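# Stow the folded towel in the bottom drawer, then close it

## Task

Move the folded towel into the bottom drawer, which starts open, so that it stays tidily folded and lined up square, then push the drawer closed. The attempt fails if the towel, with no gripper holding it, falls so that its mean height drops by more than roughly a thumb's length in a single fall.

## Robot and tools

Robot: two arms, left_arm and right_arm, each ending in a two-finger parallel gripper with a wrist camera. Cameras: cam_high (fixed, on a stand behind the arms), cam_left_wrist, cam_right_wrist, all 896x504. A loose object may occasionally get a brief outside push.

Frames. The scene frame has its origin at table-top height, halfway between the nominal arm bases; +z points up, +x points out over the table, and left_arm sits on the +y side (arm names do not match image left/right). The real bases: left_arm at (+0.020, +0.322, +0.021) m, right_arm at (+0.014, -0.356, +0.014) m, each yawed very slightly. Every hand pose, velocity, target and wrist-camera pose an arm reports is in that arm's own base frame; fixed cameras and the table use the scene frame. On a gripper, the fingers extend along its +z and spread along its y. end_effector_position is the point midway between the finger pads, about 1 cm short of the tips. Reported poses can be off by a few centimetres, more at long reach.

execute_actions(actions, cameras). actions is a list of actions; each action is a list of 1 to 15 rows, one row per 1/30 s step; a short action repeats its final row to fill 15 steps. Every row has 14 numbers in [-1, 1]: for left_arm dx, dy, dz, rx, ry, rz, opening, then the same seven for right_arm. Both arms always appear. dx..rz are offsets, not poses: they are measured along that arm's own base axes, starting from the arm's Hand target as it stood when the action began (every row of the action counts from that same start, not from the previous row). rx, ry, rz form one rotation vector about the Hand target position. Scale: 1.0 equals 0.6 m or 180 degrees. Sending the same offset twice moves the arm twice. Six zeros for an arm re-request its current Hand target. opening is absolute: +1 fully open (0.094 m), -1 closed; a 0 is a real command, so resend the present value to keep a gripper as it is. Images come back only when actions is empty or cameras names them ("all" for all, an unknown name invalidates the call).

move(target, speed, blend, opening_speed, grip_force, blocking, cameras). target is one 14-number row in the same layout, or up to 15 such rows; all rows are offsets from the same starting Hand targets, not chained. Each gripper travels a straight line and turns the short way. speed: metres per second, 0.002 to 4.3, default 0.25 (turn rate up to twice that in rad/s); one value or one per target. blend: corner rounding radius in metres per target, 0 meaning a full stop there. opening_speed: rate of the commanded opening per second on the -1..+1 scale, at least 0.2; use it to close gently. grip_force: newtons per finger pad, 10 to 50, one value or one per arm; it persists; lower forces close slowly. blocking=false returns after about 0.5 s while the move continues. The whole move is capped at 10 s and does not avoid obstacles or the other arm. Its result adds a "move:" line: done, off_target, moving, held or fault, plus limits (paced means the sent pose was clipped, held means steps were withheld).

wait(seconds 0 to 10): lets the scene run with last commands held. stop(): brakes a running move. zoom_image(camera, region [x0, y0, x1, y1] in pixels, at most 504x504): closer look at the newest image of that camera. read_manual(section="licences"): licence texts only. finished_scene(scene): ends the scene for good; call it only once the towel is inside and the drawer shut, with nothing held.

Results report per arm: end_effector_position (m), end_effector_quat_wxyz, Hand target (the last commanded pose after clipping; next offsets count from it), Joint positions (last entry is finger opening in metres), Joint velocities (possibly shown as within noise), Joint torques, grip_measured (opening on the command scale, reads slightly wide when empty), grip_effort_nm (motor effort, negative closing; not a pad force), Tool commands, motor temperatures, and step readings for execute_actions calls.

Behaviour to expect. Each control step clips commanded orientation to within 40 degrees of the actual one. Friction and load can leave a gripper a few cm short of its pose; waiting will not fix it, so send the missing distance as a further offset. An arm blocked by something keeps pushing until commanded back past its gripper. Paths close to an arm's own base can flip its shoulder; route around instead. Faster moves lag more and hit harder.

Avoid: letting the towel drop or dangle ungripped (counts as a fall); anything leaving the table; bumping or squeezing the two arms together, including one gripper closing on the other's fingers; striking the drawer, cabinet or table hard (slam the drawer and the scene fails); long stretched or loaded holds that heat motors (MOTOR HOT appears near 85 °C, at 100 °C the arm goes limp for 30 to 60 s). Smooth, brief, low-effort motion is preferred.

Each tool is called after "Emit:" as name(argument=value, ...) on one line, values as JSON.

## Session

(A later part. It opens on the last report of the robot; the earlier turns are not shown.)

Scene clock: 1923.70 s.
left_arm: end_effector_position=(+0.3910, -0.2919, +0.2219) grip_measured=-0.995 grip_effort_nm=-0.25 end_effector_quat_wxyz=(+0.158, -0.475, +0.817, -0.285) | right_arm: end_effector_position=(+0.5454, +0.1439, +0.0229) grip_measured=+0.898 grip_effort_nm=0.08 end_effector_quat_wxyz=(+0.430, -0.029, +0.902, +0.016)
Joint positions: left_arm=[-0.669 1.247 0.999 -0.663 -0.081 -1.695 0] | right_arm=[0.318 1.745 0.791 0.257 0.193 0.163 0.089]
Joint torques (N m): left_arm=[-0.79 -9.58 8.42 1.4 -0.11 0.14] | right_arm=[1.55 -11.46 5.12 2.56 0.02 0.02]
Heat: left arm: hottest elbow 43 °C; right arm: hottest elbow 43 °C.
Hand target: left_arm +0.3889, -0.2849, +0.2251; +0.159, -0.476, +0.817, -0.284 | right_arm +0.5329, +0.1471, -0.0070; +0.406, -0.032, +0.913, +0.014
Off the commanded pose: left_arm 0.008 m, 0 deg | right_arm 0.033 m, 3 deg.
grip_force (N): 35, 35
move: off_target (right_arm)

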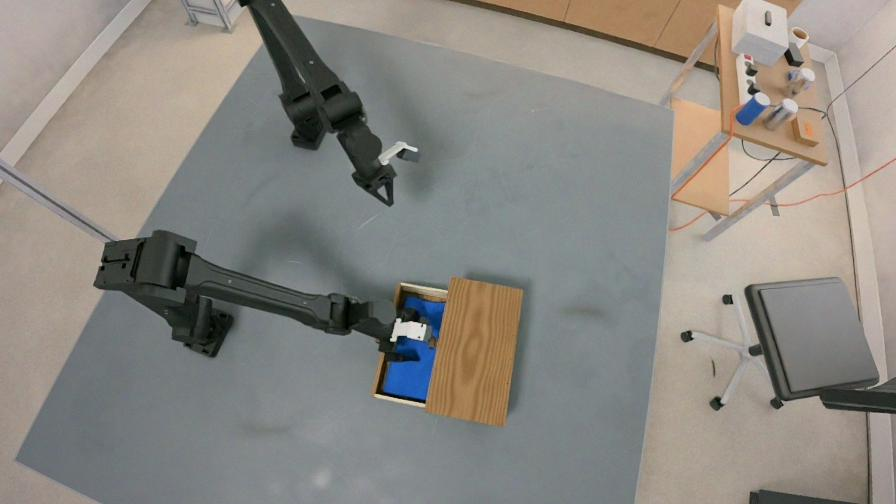

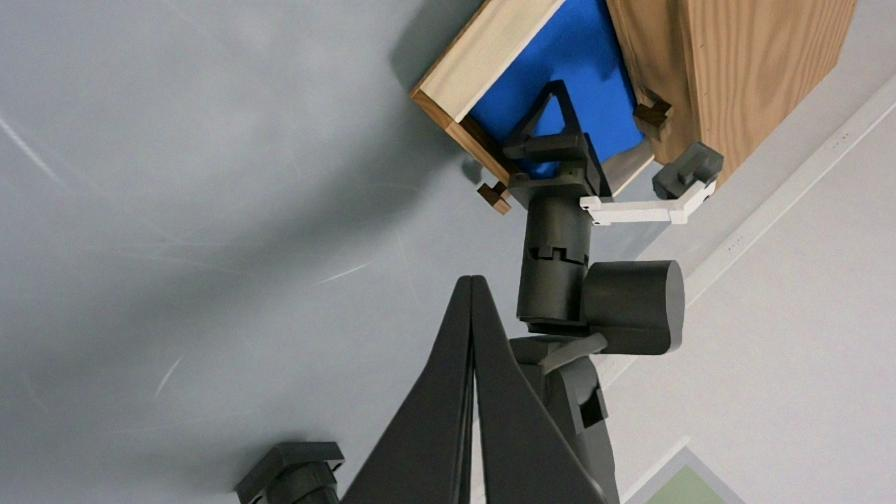

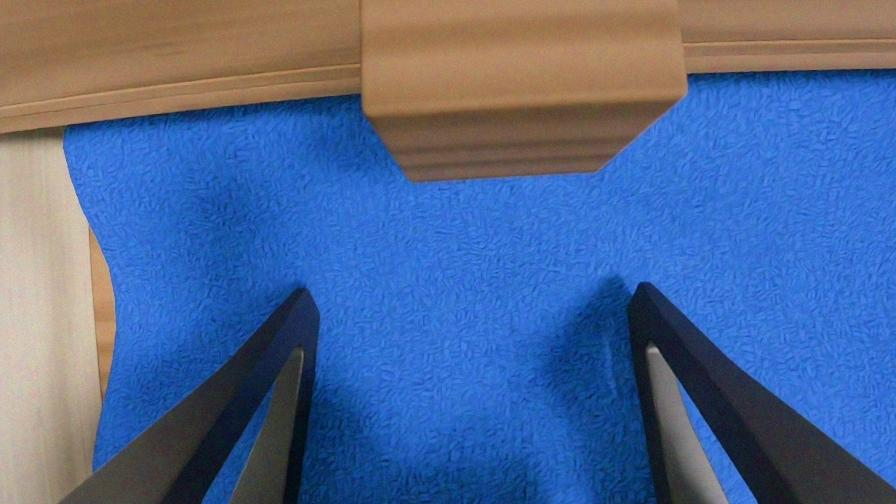

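Emit:
move(target=[0,0,0,0,0,0,-1,-0.06,0,-0.02,0,0,0,0.9], speed=0.06, cameras=["all"])

Scene clock: 1928.90 s.
left_arm: end_effector_position=(+0.3910, -0.2919, +0.2219) grip_measured=-0.995 grip_effort_nm=-0.25 end_effector_quat_wxyz=(+0.158, -0.475, +0.817, -0.285) | right_arm: end_effector_position=(+0.5330, +0.1468, +0.0230) grip_measured=+0.898 grip_effort_nm=0.07 end_effector_quat_wxyz=(+0.453, -0.035, +0.890, +0.014)
Joint positions: left_arm=[-0.669 1.247 0.999 -0.663 -0.081 -1.695 0] | right_arm=[0.337 1.738 0.733 0.359 0.214 0.15 0.089]
Joint torques (N m): left_arm=[-0.73 -9.47 8.42 1.33 -0.11 0.14] | right_arm=[0.5 -13.16 1.7 1.14 0.15 0.4]
Heat: left arm: hottest elbow 43 °C; right arm: hottest elbow 43 °C.
Hand target: left_arm +0.3889, -0.2849, +0.2251; +0.159, -0.476, +0.817, -0.284 | right_arm +0.4969, +0.1472, -0.0189; +0.406, -0.032, +0.913, +0.014
Off the commanded pose: left_arm 0.008 m, 0 deg | right_arm 0.055 m, 6 deg.
grip_force (N): 35, 35
move: off_target (right_arm)

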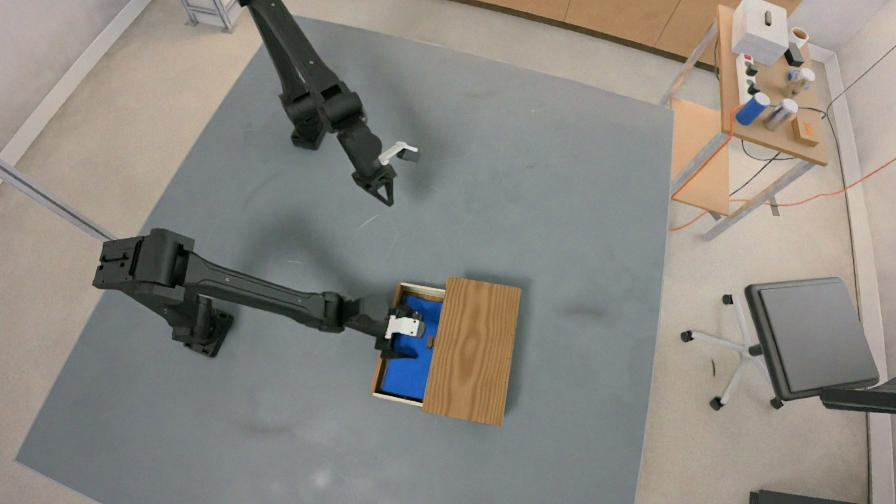

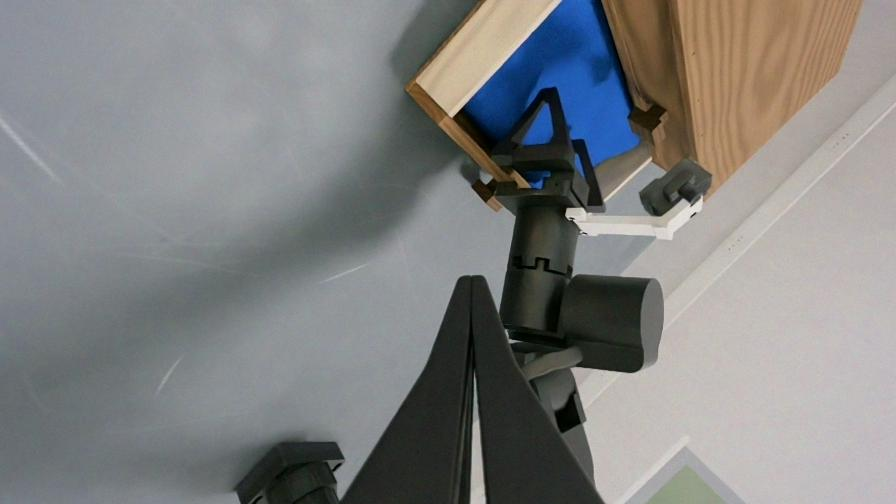

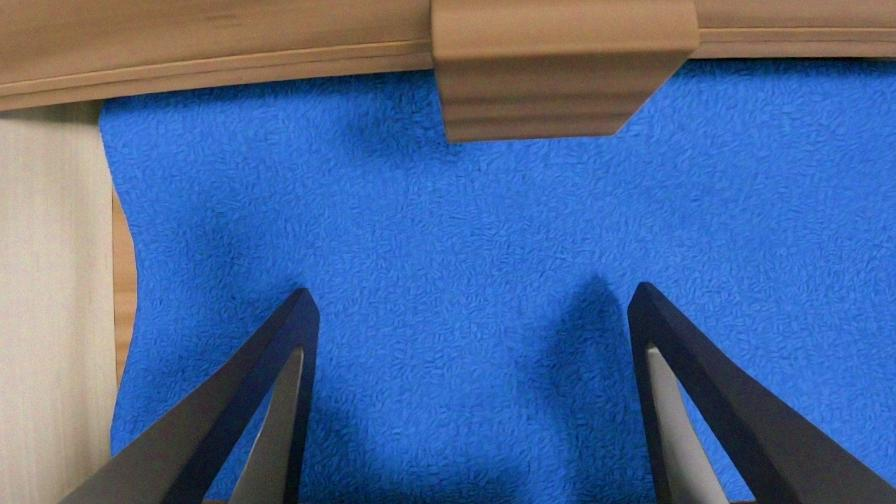

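Emit:
move(target=[[0,0,0,0,0,0,-1,0.03,0,0.15,0,0,0,0.9],[0,0,0,0,0,0,-1,-0.03,0.0,0.38,0,0,0,0.5]], blend=[0.02,0], speed=0.12, cameras=["all"])

Emit:
zoom_image(camera="cam_left_wrist", region=[400, 0, 720, 250])

Scene clock: 1943.40 s.
left_arm: end_effector_position=(+0.3910, -0.2919, +0.2219) grip_measured=-0.995 grip_effort_nm=-0.25 end_effector_quat_wxyz=(+0.158, -0.475, +0.817, -0.285) | right_arm: end_effector_position=(+0.4661, +0.1349, +0.1784) grip_measured=+0.502 grip_effort_nm=-0.11 end_effector_quat_wxyz=(+0.384, -0.034, +0.923, +0.003)
Joint positions: left_arm=[-0.669 1.247 0.999 -0.663 -0.081 -1.695 0] | right_arm=[0.362 1.25 0.828 -0.386 0.223 0.199 0.071]
Joint torques (N m): left_arm=[-1.03 -9.47 8.44 1.26 -0.13 0.14] | right_arm=[1.14 -11.46 13.44 1.59 0.24 0.06]
Heat: left arm: hottest elbow 43 °C; right arm: hottest elbow 42 °C.
Hand target: left_arm +0.3889, -0.2849, +0.2251; +0.159, -0.476, +0.817, -0.284 | right_arm +0.4790, +0.1470, +0.2090; +0.406, -0.032, +0.913, +0.014
Off the commanded pose: left_arm 0.008 m, 0 deg | right_arm 0.036 m, 3 deg.
grip_force (N): 35, 35
move: off_target (right_arm); target 2's new opening was sent with right_arm's hand 0.035 m and 3 deg from that target

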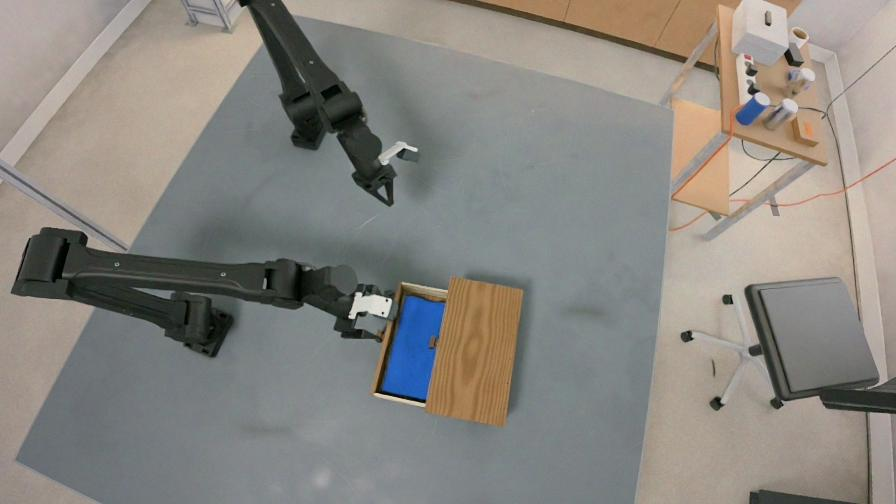

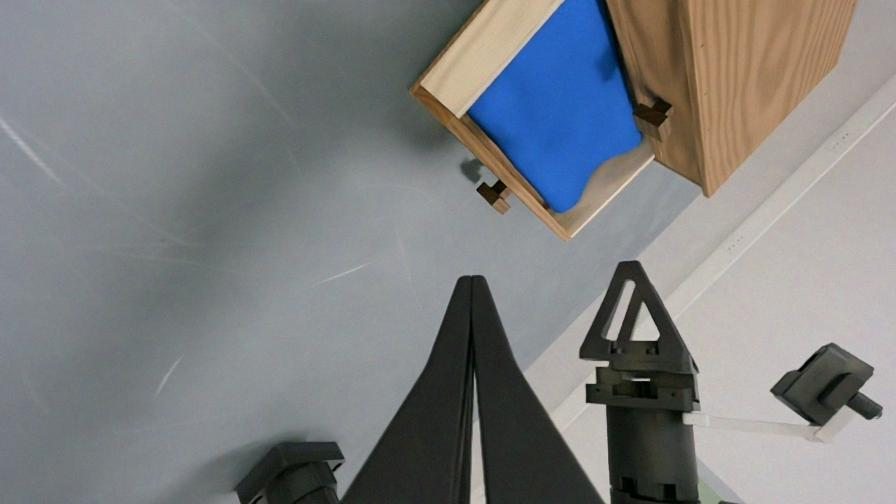

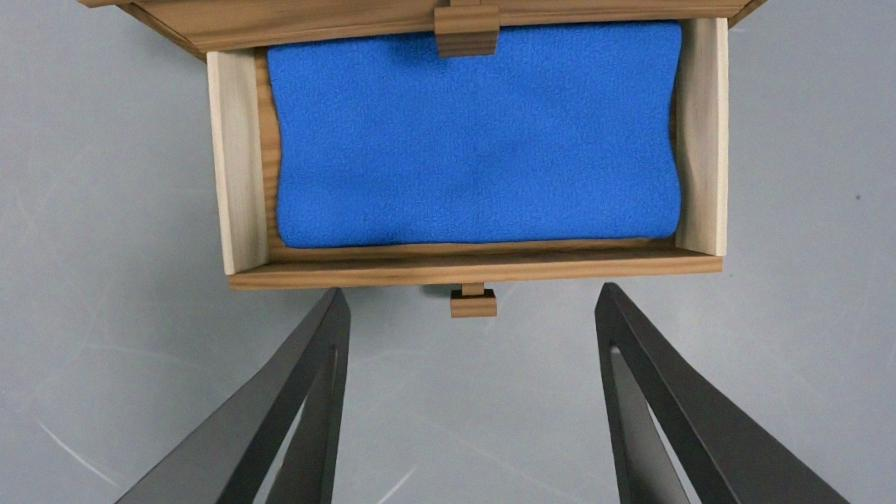

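Scaled by 1.575 from the camera's 896x504 image, which has a finer 1280x720 frame.

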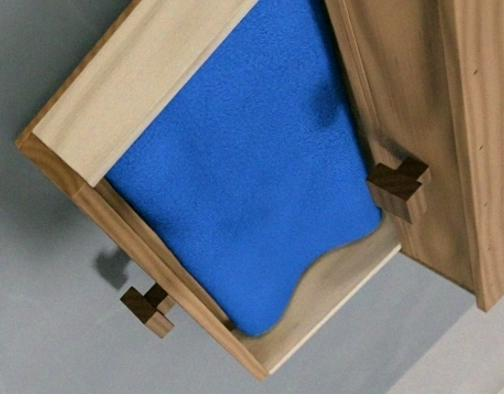

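Emit:
move(target=[[0,0,0,0,0,0,-1,-0.157,-0.0217,-0.05,0.012,-0.1662,0,0.9],[0,0,0,0,0,0,-1,-0.157,-0.0217,-0.31,0.012,-0.1662,0,0.9]], blend=[0.02,0], speed=0.18, cameras=["all"])

Scene clock: 2004.10 s.
left_arm: end_effector_position=(+0.3910, -0.2919, +0.2219) grip_measured=-0.995 grip_effort_nm=-0.25 end_effector_quat_wxyz=(+0.158, -0.475, +0.817, -0.285) | right_arm: end_effector_position=(+0.3833, +0.1274, +0.0233) grip_measured=+0.898 grip_effort_nm=0.08 end_effector_quat_wxyz=(+0.623, -0.020, +0.782, +0.019)
Joint positions: left_arm=[-0.669 1.247 0.999 -0.663 -0.081 -1.695 0] | right_arm=[0.505 1.94 0.239 1.452 0.437 0.111 0.089]
Joint torques (N m): left_arm=[-0.79 -9.52 8.4 1.28 -0.14 0.12] | right_arm=[0.62 -9.11 1.2 3.41 0.1 -0.18]
Motor temperatures (°C): left_arm=[29 30 43 26 29 26 30] | right_arm=[30 34 51 26 28 29 31]
Heat: left arm: hottest elbow 43 °C; right arm: hottest elbow 51 °C.
Hand target: left_arm +0.3889, -0.2849, +0.2251; +0.159, -0.476, +0.817, -0.284 | right_arm +0.3848, +0.1341, +0.0231; +0.628, -0.027, +0.777, +0.022
Off the commanded pose: left_arm 0.008 m, 0 deg | right_arm 0.007 m, 1 deg.
grip_force (N): 35, 35
move: done

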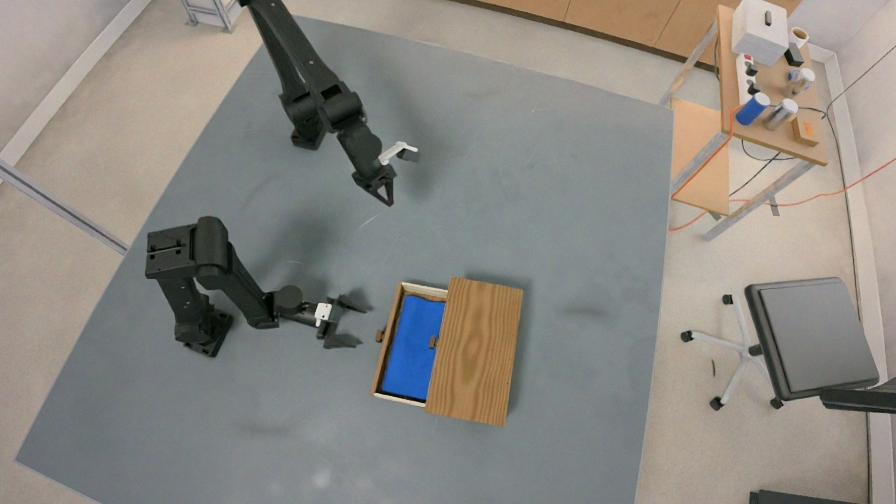

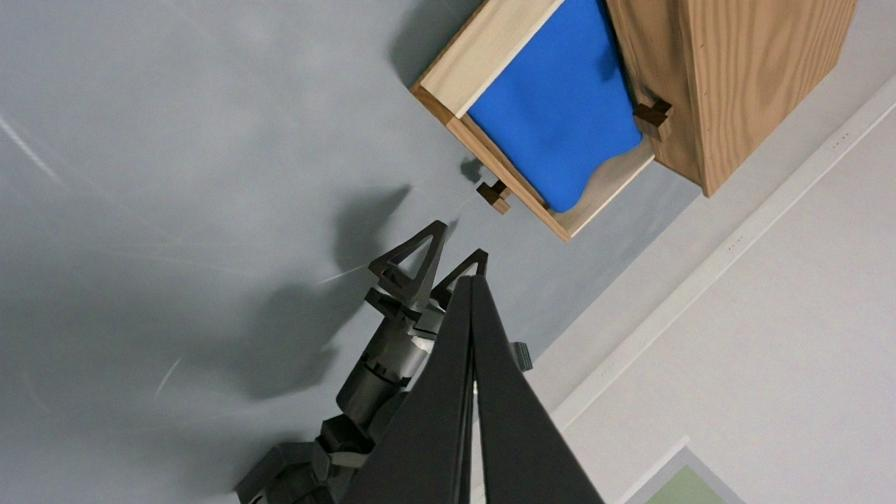

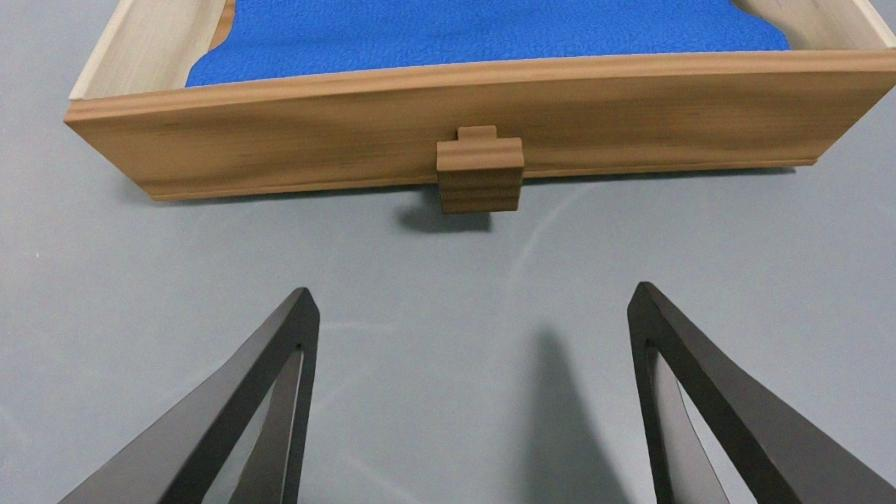

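Emit:
move(target=[0,0,0,0,0,0,-1,0.11,0.014,-0.012,0,0,0.014,0.9], speed=0.12, cameras=["all"])

Scene clock: 2016.20 s.
left_arm: end_effector_position=(+0.3910, -0.2919, +0.2219) grip_measured=-0.995 grip_effort_nm=-0.25 end_effector_quat_wxyz=(+0.158, -0.475, +0.817, -0.285) | right_arm: end_effector_position=(+0.4448, +0.1465, +0.0244) grip_measured=+0.898 grip_effort_nm=0.08 end_effector_quat_wxyz=(+0.634, -0.043, +0.771, +0.045)
Joint positions: left_arm=[-0.669 1.247 0.999 -0.663 -0.081 -1.695 0] | right_arm=[0.427 1.96 0.393 1.364 0.295 0.075 0.089]
Joint torques (N m): left_arm=[-1.32 -9.47 8.36 1.31 -0.13 0.13] | right_arm=[-1.2 -10.58 2.88 1.85 -0.12 -0.17]
Heat: left arm: hottest elbow 43 °C; right arm: hottest elbow 47 °C.
Hand target: left_arm +0.3889, -0.2849, +0.2251; +0.159, -0.476, +0.817, -0.284 | right_arm +0.4507, +0.1427, +0.0158; +0.628, -0.045, +0.776, +0.036
Off the commanded pose: left_arm 0.008 m, 0 deg | right_arm 0.011 m, 1 deg.
grip_force (N): 35, 35
move: off_target (right_arm)

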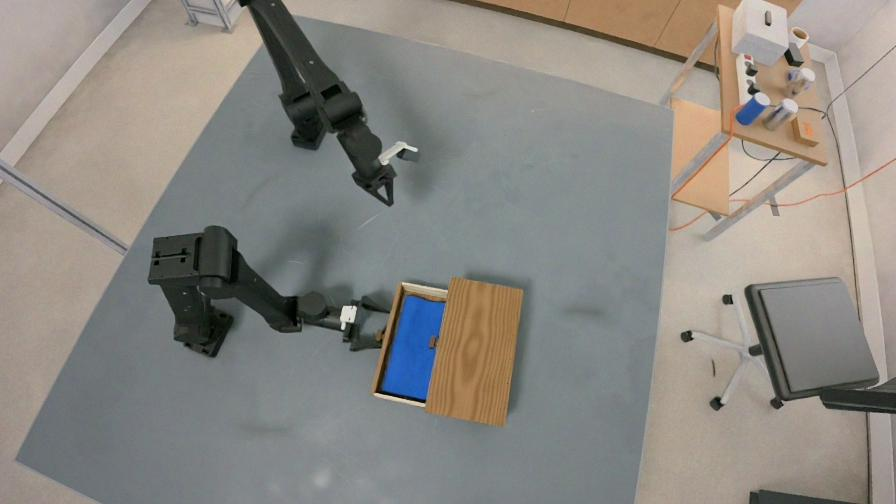

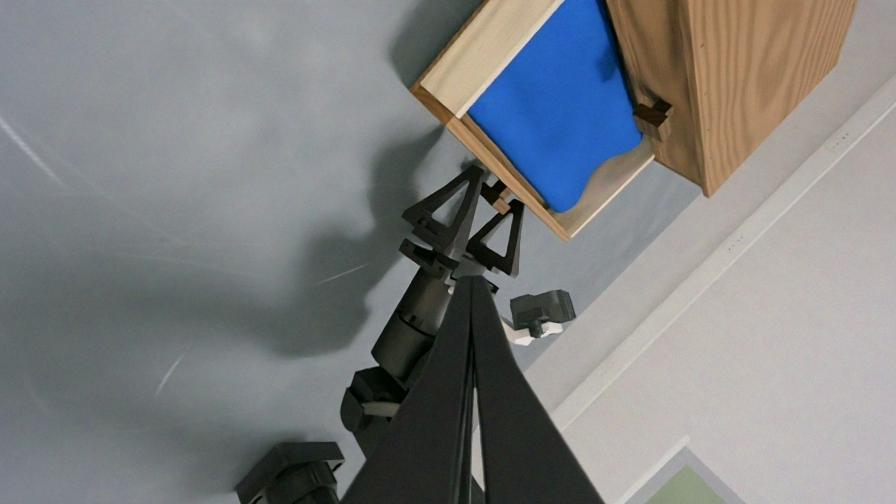

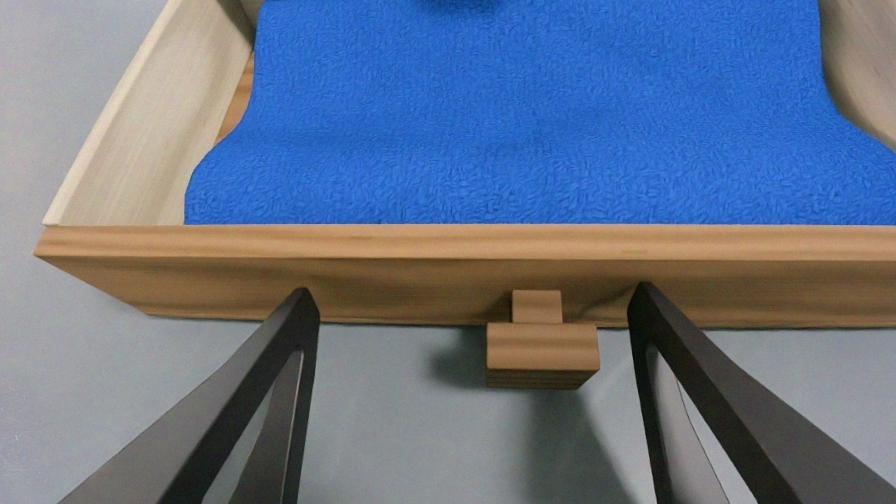

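Emit:
move(target=[0,0,0,0,0,0,-1,-0.005,-0.053,-0.012,0,0,0.0,0.9], speed=0.1, cameras=["cam_right_wrist"])

Scene clock: 2025.90 s.
left_arm: end_effector_position=(+0.3910, -0.2919, +0.2219) grip_measured=-0.995 grip_effort_nm=-0.25 end_effector_quat_wxyz=(+0.158, -0.475, +0.817, -0.285) | right_arm: end_effector_position=(+0.4491, +0.1171, +0.0124) grip_measured=+0.898 grip_effort_nm=0.08 end_effector_quat_wxyz=(+0.627, -0.044, +0.777, +0.042)
Joint positions: left_arm=[-0.669 1.247 0.999 -0.663 -0.081 -1.695 0] | right_arm=[0.332 1.999 0.384 1.398 0.204 0.055 0.089]
Joint torques (N m): left_arm=[-0.79 -9.35 8.4 1.35 -0.12 0.13] | right_arm=[-0.73 -11.28 0.88 3.64 -0.17 -0.1]
Motor temperatures (°C): left_arm=[29 30 43 26 29 26 30] | right_arm=[30 34 45 26 28 29 31]
Heat: left arm: hottest elbow 43 °C; right arm: hottest elbow 45 °C.
Hand target: left_arm +0.3889, -0.2849, +0.2251; +0.159, -0.476, +0.817, -0.284 | right_arm +0.4477, +0.1107, +0.0085; +0.627, -0.044, +0.777, +0.036
Off the commanded pose: left_arm 0.008 m, 0 deg | right_arm 0.007 m, 1 deg.
grip_force (N): 35, 35
move: done
Images, in order (width x height): cam_right_wrist 896x504.

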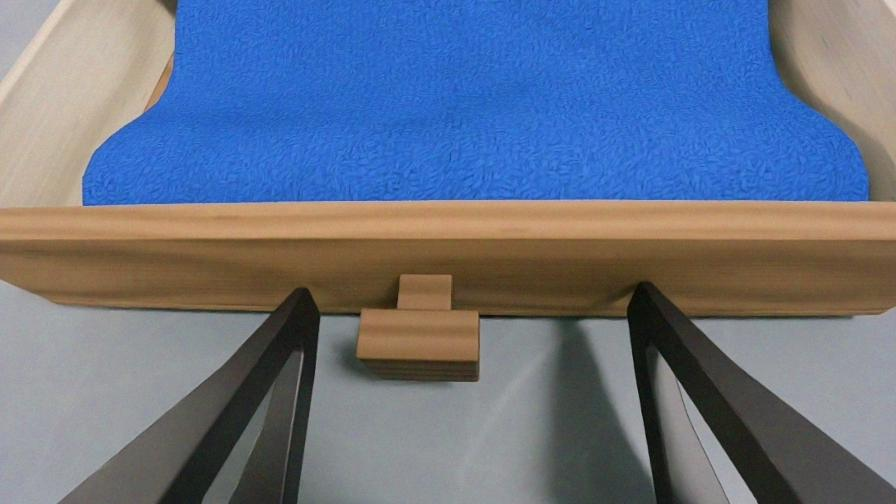

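Emit:
move(target=[0,0,0,0,0,0,-1,0.125,0.022,0.012,0,0,0.0,0.9], speed=0.08, cameras=["all"])

Scene clock: 2038.47 s.
left_arm: end_effector_position=(+0.3910, -0.2919, +0.2219) grip_measured=-0.995 grip_effort_nm=-0.25 end_effector_quat_wxyz=(+0.158, -0.475, +0.817, -0.285) | right_arm: end_effector_position=(+0.4555, +0.1152, -0.0009) grip_measured=+0.898 grip_effort_nm=0.08 end_effector_quat_wxyz=(+0.593, -0.055, +0.803, +0.028)
Joint positions: left_arm=[-0.669 1.247 0.999 -0.663 -0.081 -1.695 0] | right_arm=[0.321 1.962 0.407 1.25 0.196 0.04 0.089]
Joint torques (N m): left_arm=[-0.67 -9.52 8.46 1.4 -0.13 0.14] | right_arm=[-2.14 -11.81 12.85 0.84 -1.08 -0.11]
Heat: left arm: hottest elbow 43 °C; right arm: hottest elbow 43 °C.
Hand target: left_arm +0.3889, -0.2849, +0.2251; +0.159, -0.476, +0.817, -0.284 | right_arm +0.5228, +0.1240, +0.0160; +0.628, -0.044, +0.776, +0.036
Off the commanded pose: left_arm 0.008 m, 0 deg | right_arm 0.070 m, 5 deg.
grip_force (N): 35, 35
move: off_target (right_arm)

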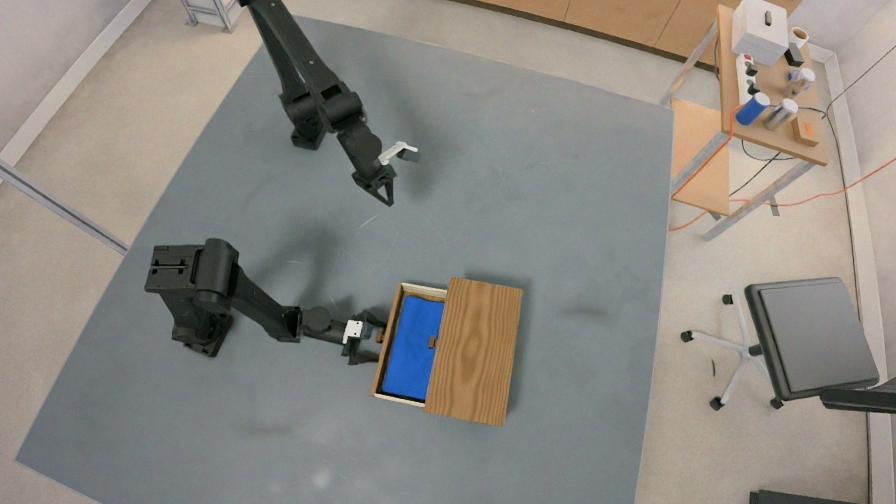

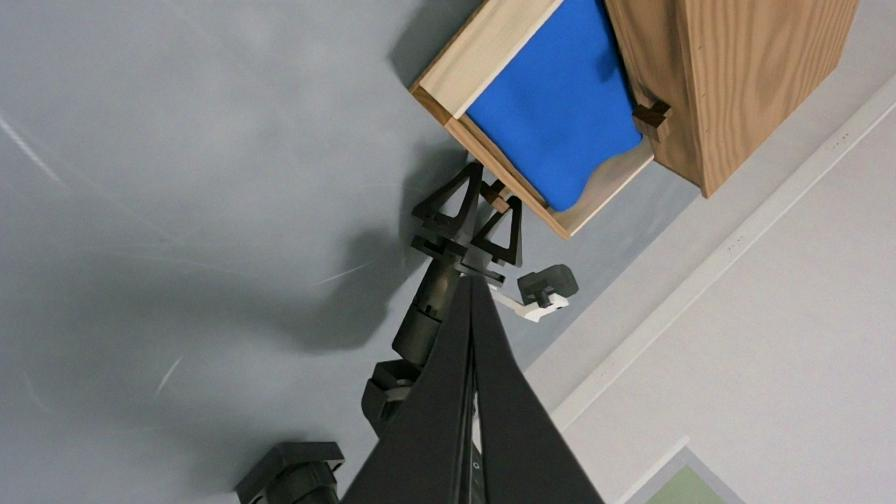

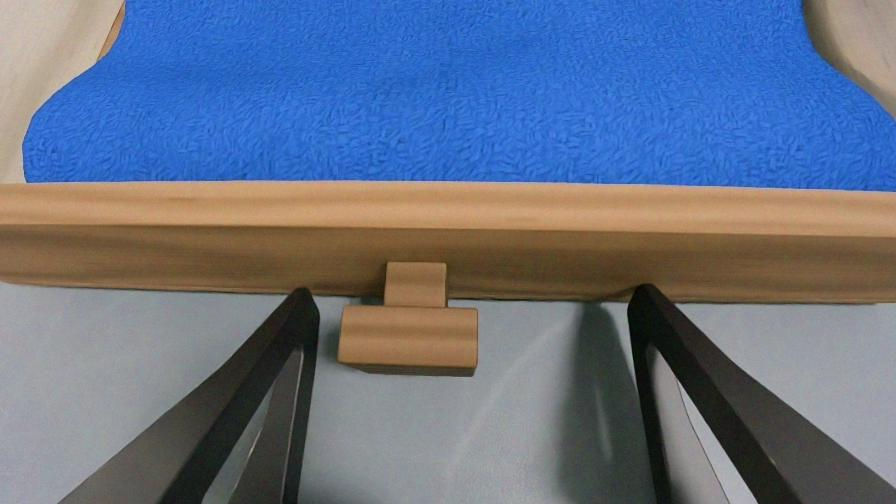

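Emit:
execute_actions(actions=[])

Scene clock: 2064.60 s.
left_arm: end_effector_position=(+0.3910, -0.2919, +0.2219) grip_measured=-0.995 grip_effort_nm=-0.25 end_effector_quat_wxyz=(+0.158, -0.475, +0.817, -0.285) | right_arm: end_effector_position=(+0.4555, +0.1151, -0.0009) grip_measured=+0.898 grip_effort_nm=0.08 end_effector_quat_wxyz=(+0.593, -0.055, +0.803, +0.028)
Joint positions: left_arm=[-0.669 1.247 0.999 -0.663 -0.081 -1.695 0] | right_arm=[0.321 1.962 0.407 1.25 0.196 0.04 0.089]
Joint velocities: within noise
Joint torques (N m): left_arm=[-1.26 -9.52 8.39 1.36 -0.13 0.1] | right_arm=[-2.55 -11.46 12.7 0.98 -1.02 -0.07]
Motor temperatures (°C): left_arm=[29 29 43 26 29 26 30] | right_arm=[30 33 48 26 29 29 31]
Heat: left arm: hottest elbow 43 °C; right arm: hottest elbow 48 °C.
Hand target: left_arm +0.3889, -0.2849, +0.2251; +0.159, -0.476, +0.817, -0.284 | right_arm +0.5227, +0.1240, +0.0159; +0.628, -0.044, +0.776, +0.036
Tool commands: left_gripper/opening=-1.0 right_gripper/opening=+0.9
Off the commanded pose: left_arm 0.008 m, 0 deg | right_arm 0.070 m, 5 deg.
grip_force (N): 35, 35

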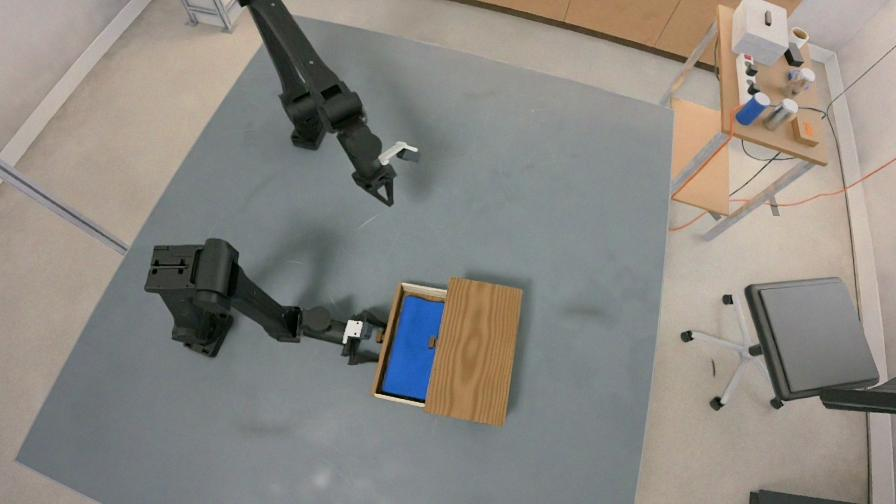

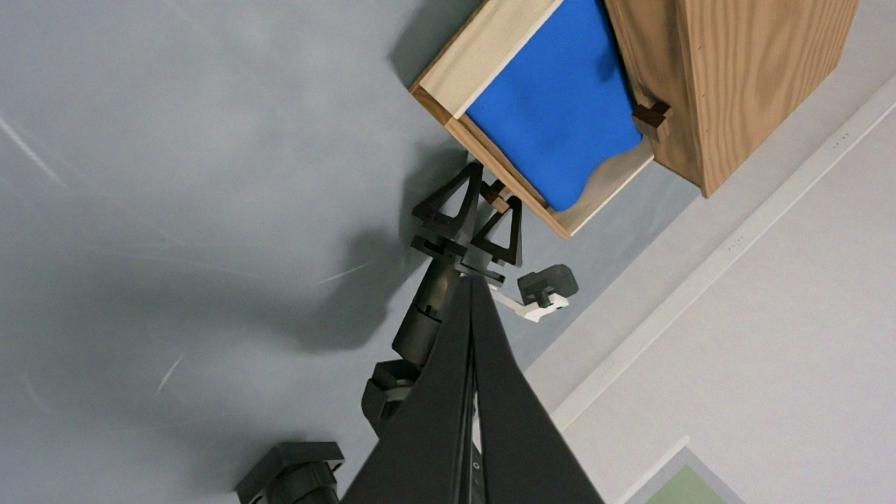

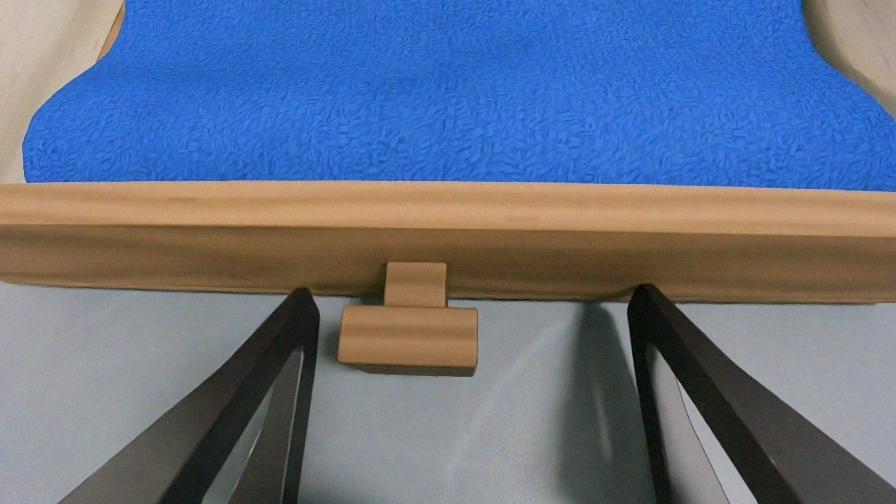

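Emit:
move(target=[[0,0,0,0,0,0,-1,-0.1667,0.0117,0.0333,0,0,0,0.9],[0,0,0,0,0,0,-1,-0.1667,0.0117,0.045,0,0,0,0.2]], speed=0.1, cameras=["cam_right_wrist","cam_left_wrist"])

Scene clock: 2107.43 s.
left_arm: end_effector_position=(+0.3910, -0.2919, +0.2219) grip_measured=-0.995 grip_effort_nm=-0.25 end_effector_quat_wxyz=(+0.158, -0.475, +0.817, -0.285) | right_arm: end_effector_position=(+0.4267, +0.1265, +0.0411) grip_measured=+0.202 grip_effort_nm=-0.11 end_effector_quat_wxyz=(+0.629, -0.043, +0.775, +0.030)
Joint positions: left_arm=[-0.669 1.247 0.999 -0.663 -0.081 -1.695 0] | right_arm=[0.402 1.856 0.321 1.319 0.292 0.056 0.056]
Joint torques (N m): left_arm=[-0.85 -9.17 8.36 1.36 -0.11 0.14] | right_arm=[0.62 -13.1 1.46 2.17 0.09 0.03]
Heat: left arm: hottest elbow 43 °C; right arm: hottest elbow 51 °C.
Hand target: left_arm +0.3889, -0.2849, +0.2251; +0.159, -0.476, +0.817, -0.284 | right_arm +0.4228, +0.1311, +0.0429; +0.628, -0.044, +0.776, +0.036
Off the commanded pose: left_arm 0.008 m, 0 deg | right_arm 0.006 m, 1 deg.
grip_force (N): 35, 35
move: done
Images, in order (width x height): cam_left_wrist 896x504, cam_right_wrist 896x504.

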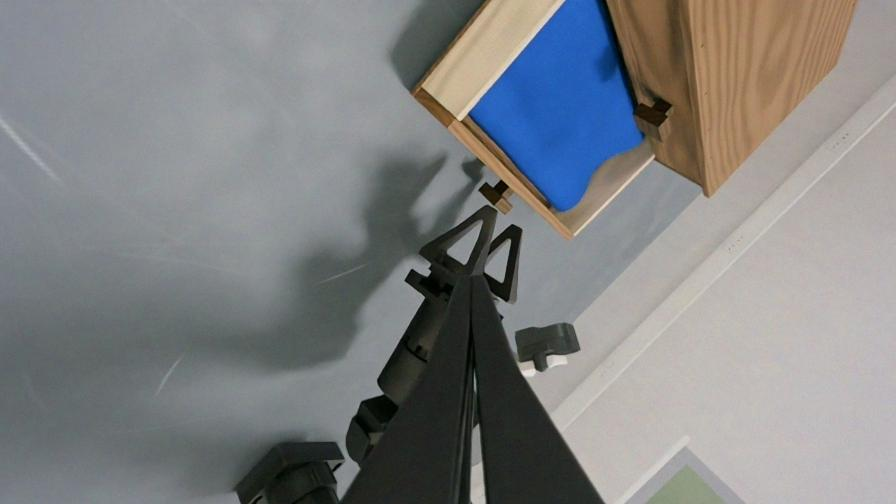

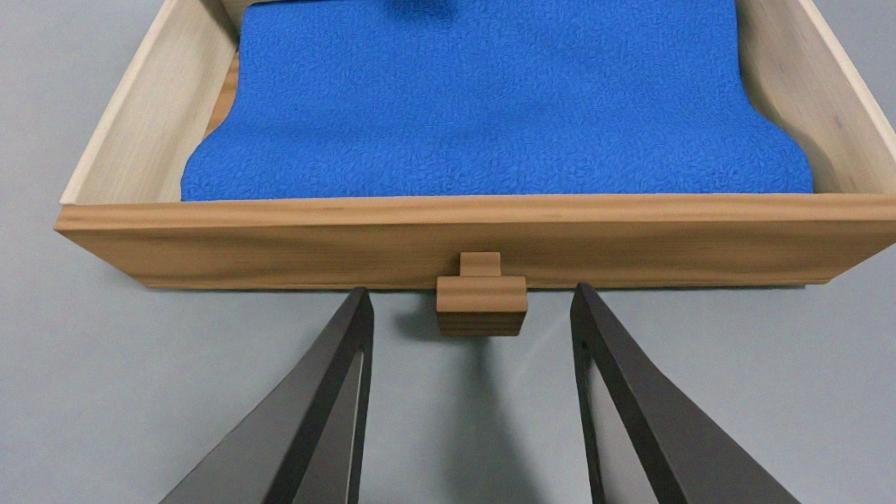

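Emit:
move(target=[0,0,0,0,0,0,-1,0.0733,-0.005,-0.0167,0,0,0,0.2], speed=0.06, cameras=["cam_right_wrist","cam_left_wrist"])

Scene clock: 2125.87 s.
left_arm: end_effector_position=(+0.3910, -0.2919, +0.2219) grip_measured=-0.995 grip_effort_nm=-0.25 end_effector_quat_wxyz=(+0.158, -0.475, +0.817, -0.285) | right_arm: end_effector_position=(+0.4509, +0.1324, +0.0420) grip_measured=+0.202 grip_effort_nm=-0.10 end_effector_quat_wxyz=(+0.633, -0.049, +0.772, +0.044)
Joint positions: left_arm=[-0.669 1.247 0.999 -0.663 -0.081 -1.695 0] | right_arm=[0.374 1.873 0.382 1.288 0.237 0.054 0.056]
Joint torques (N m): left_arm=[-1.03 -9.76 8.32 1.4 -0.15 0.12] | right_arm=[-1.03 -9.47 5.27 1.66 -0.19 -0.09]
Heat: left arm: hottest elbow 43 °C; right arm: hottest elbow 45 °C.
Hand target: left_arm +0.3889, -0.2849, +0.2251; +0.159, -0.476, +0.817, -0.284 | right_arm +0.4667, +0.1281, +0.0329; +0.628, -0.044, +0.776, +0.036
Off the commanded pose: left_arm 0.008 m, 0 deg | right_arm 0.019 m, 1 deg.
grip_force (N): 35, 35
move: off_target (right_arm)
Images, in order (width x height): cam_left_wrist 896x504, cam_right_wrist 896x504.

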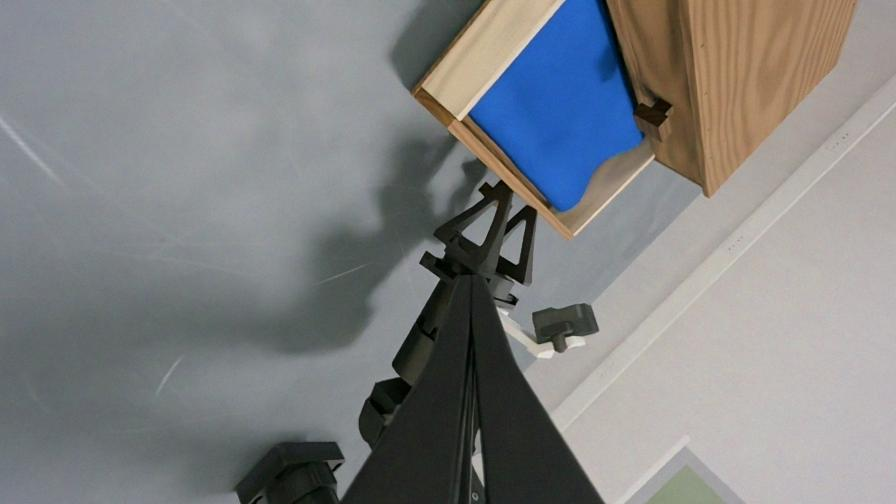

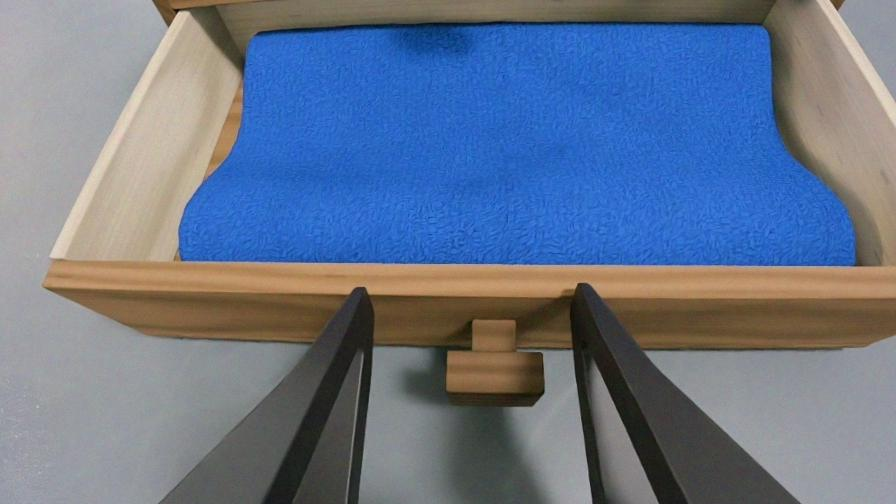

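Emit:
move(target=[0,0,0,0,0,0,-1,-0.065,-0.016,-0.033,0,0,0,0.2], speed=0.08, cameras=["cam_right_wrist","cam_left_wrist"])

Scene clock: 2134.37 s.
left_arm: end_effector_position=(+0.3910, -0.2919, +0.2219) grip_measured=-0.995 grip_effort_nm=-0.25 end_effector_quat_wxyz=(+0.158, -0.475, +0.817, -0.285) | right_arm: end_effector_position=(+0.4301, +0.1228, +0.0172) grip_measured=+0.202 grip_effort_nm=-0.10 end_effector_quat_wxyz=(+0.628, -0.048, +0.776, +0.039)
Joint positions: left_arm=[-0.669 1.247 0.999 -0.663 -0.081 -1.695 0] | right_arm=[0.374 1.982 0.339 1.427 0.245 0.053 0.056]
Joint torques (N m): left_arm=[-1.03 -9.64 8.27 1.28 -0.12 0.14] | right_arm=[-1.08 -9.52 0.38 3.6 0.1 -0.05]
Heat: left arm: hottest elbow 43 °C; right arm: hottest elbow 44 °C.
Hand target: left_arm +0.3889, -0.2849, +0.2251; +0.159, -0.476, +0.817, -0.284 | right_arm +0.4277, +0.1184, +0.0130; +0.628, -0.044, +0.776, +0.036
Off the commanded pose: left_arm 0.008 m, 0 deg | right_arm 0.006 m, 1 deg.
grip_force (N): 35, 35
move: done
Images, in order (width x height): cam_left_wrist 896x504, cam_right_wrist 896x504.

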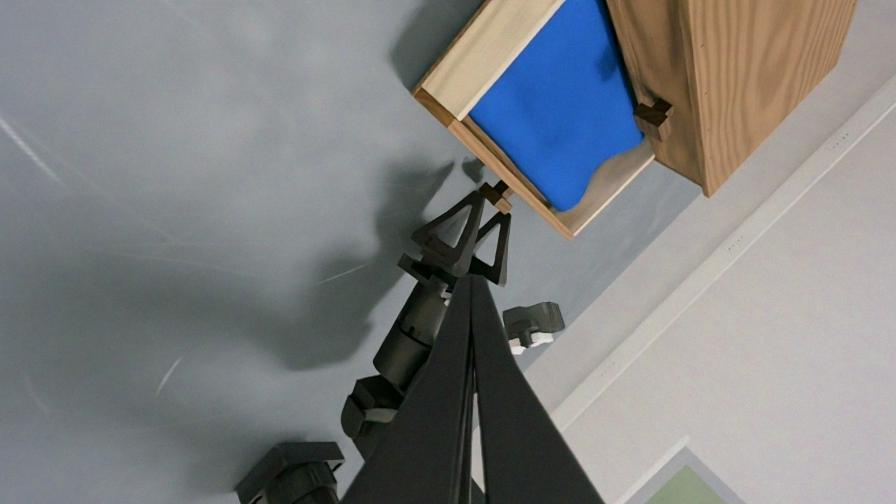

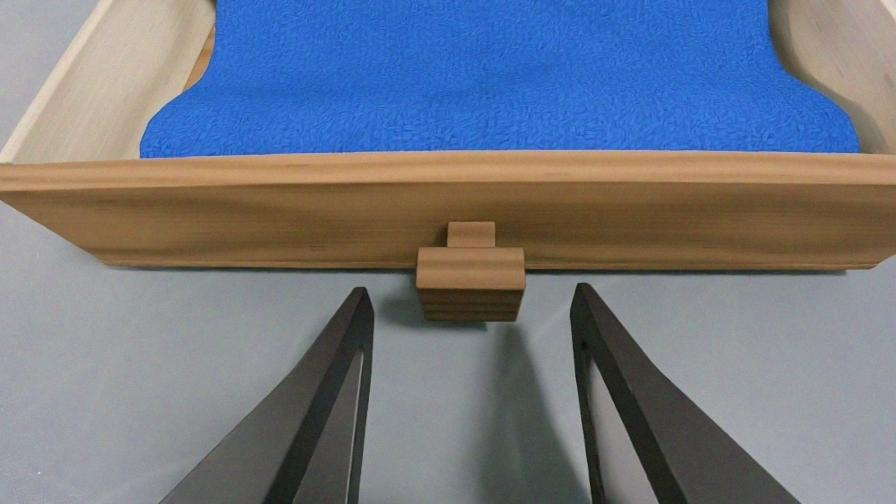

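Emit:
move(target=[0,0,0,0,0,0,-1,0.1,0.0,0.01,0,0,0,0.2], speed=0.06, cameras=["cam_right_wrist"])

Scene clock: 2142.33 s.
left_arm: end_effector_position=(+0.3910, -0.2919, +0.2219) grip_measured=-0.995 grip_effort_nm=-0.25 end_effector_quat_wxyz=(+0.158, -0.475, +0.817, -0.285) | right_arm: end_effector_position=(+0.4535, +0.1204, +0.0053) grip_measured=+0.202 grip_effort_nm=-0.10 end_effector_quat_wxyz=(+0.607, -0.056, +0.792, +0.039)
Joint positions: left_arm=[-0.669 1.247 0.999 -0.663 -0.081 -1.695 0] | right_arm=[0.33 1.973 0.4 1.305 0.189 0.044 0.056]
Joint torques (N m): left_arm=[-0.97 -9.41 8.35 1.32 -0.12 0.1] | right_arm=[-2.08 -13.63 7.16 1.59 -0.2 -0.1]
Motor temperatures (°C): left_arm=[29 29 43 26 29 26 30] | right_arm=[30 34 43 26 29 29 31]
Heat: left arm: hottest elbow 43 °C; right arm: hottest elbow 43 °C.
Hand target: left_arm +0.3889, -0.2849, +0.2251; +0.159, -0.476, +0.817, -0.284 | right_arm +0.4878, +0.1184, +0.0192; +0.628, -0.044, +0.776, +0.036
Off the commanded pose: left_arm 0.008 m, 0 deg | right_arm 0.037 m, 3 deg.
grip_force (N): 35, 35
move: off_target (right_arm)
Images, in order (width x height): cam_right_wrist 896x504.

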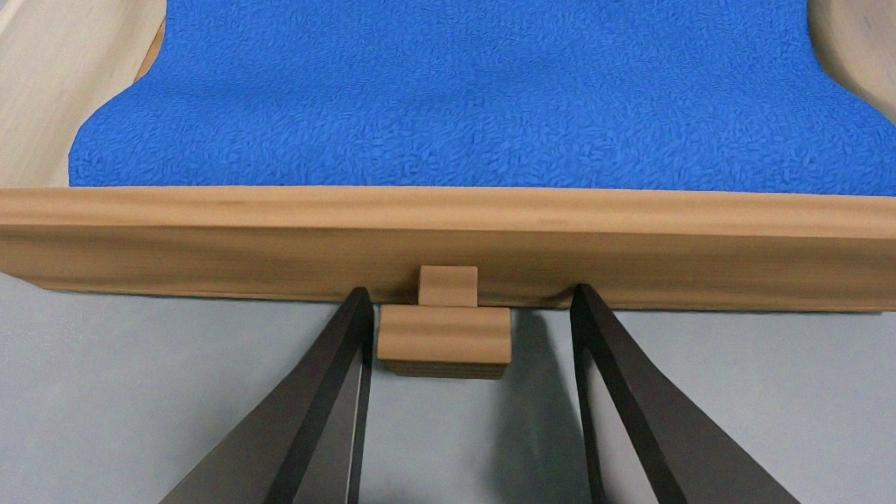

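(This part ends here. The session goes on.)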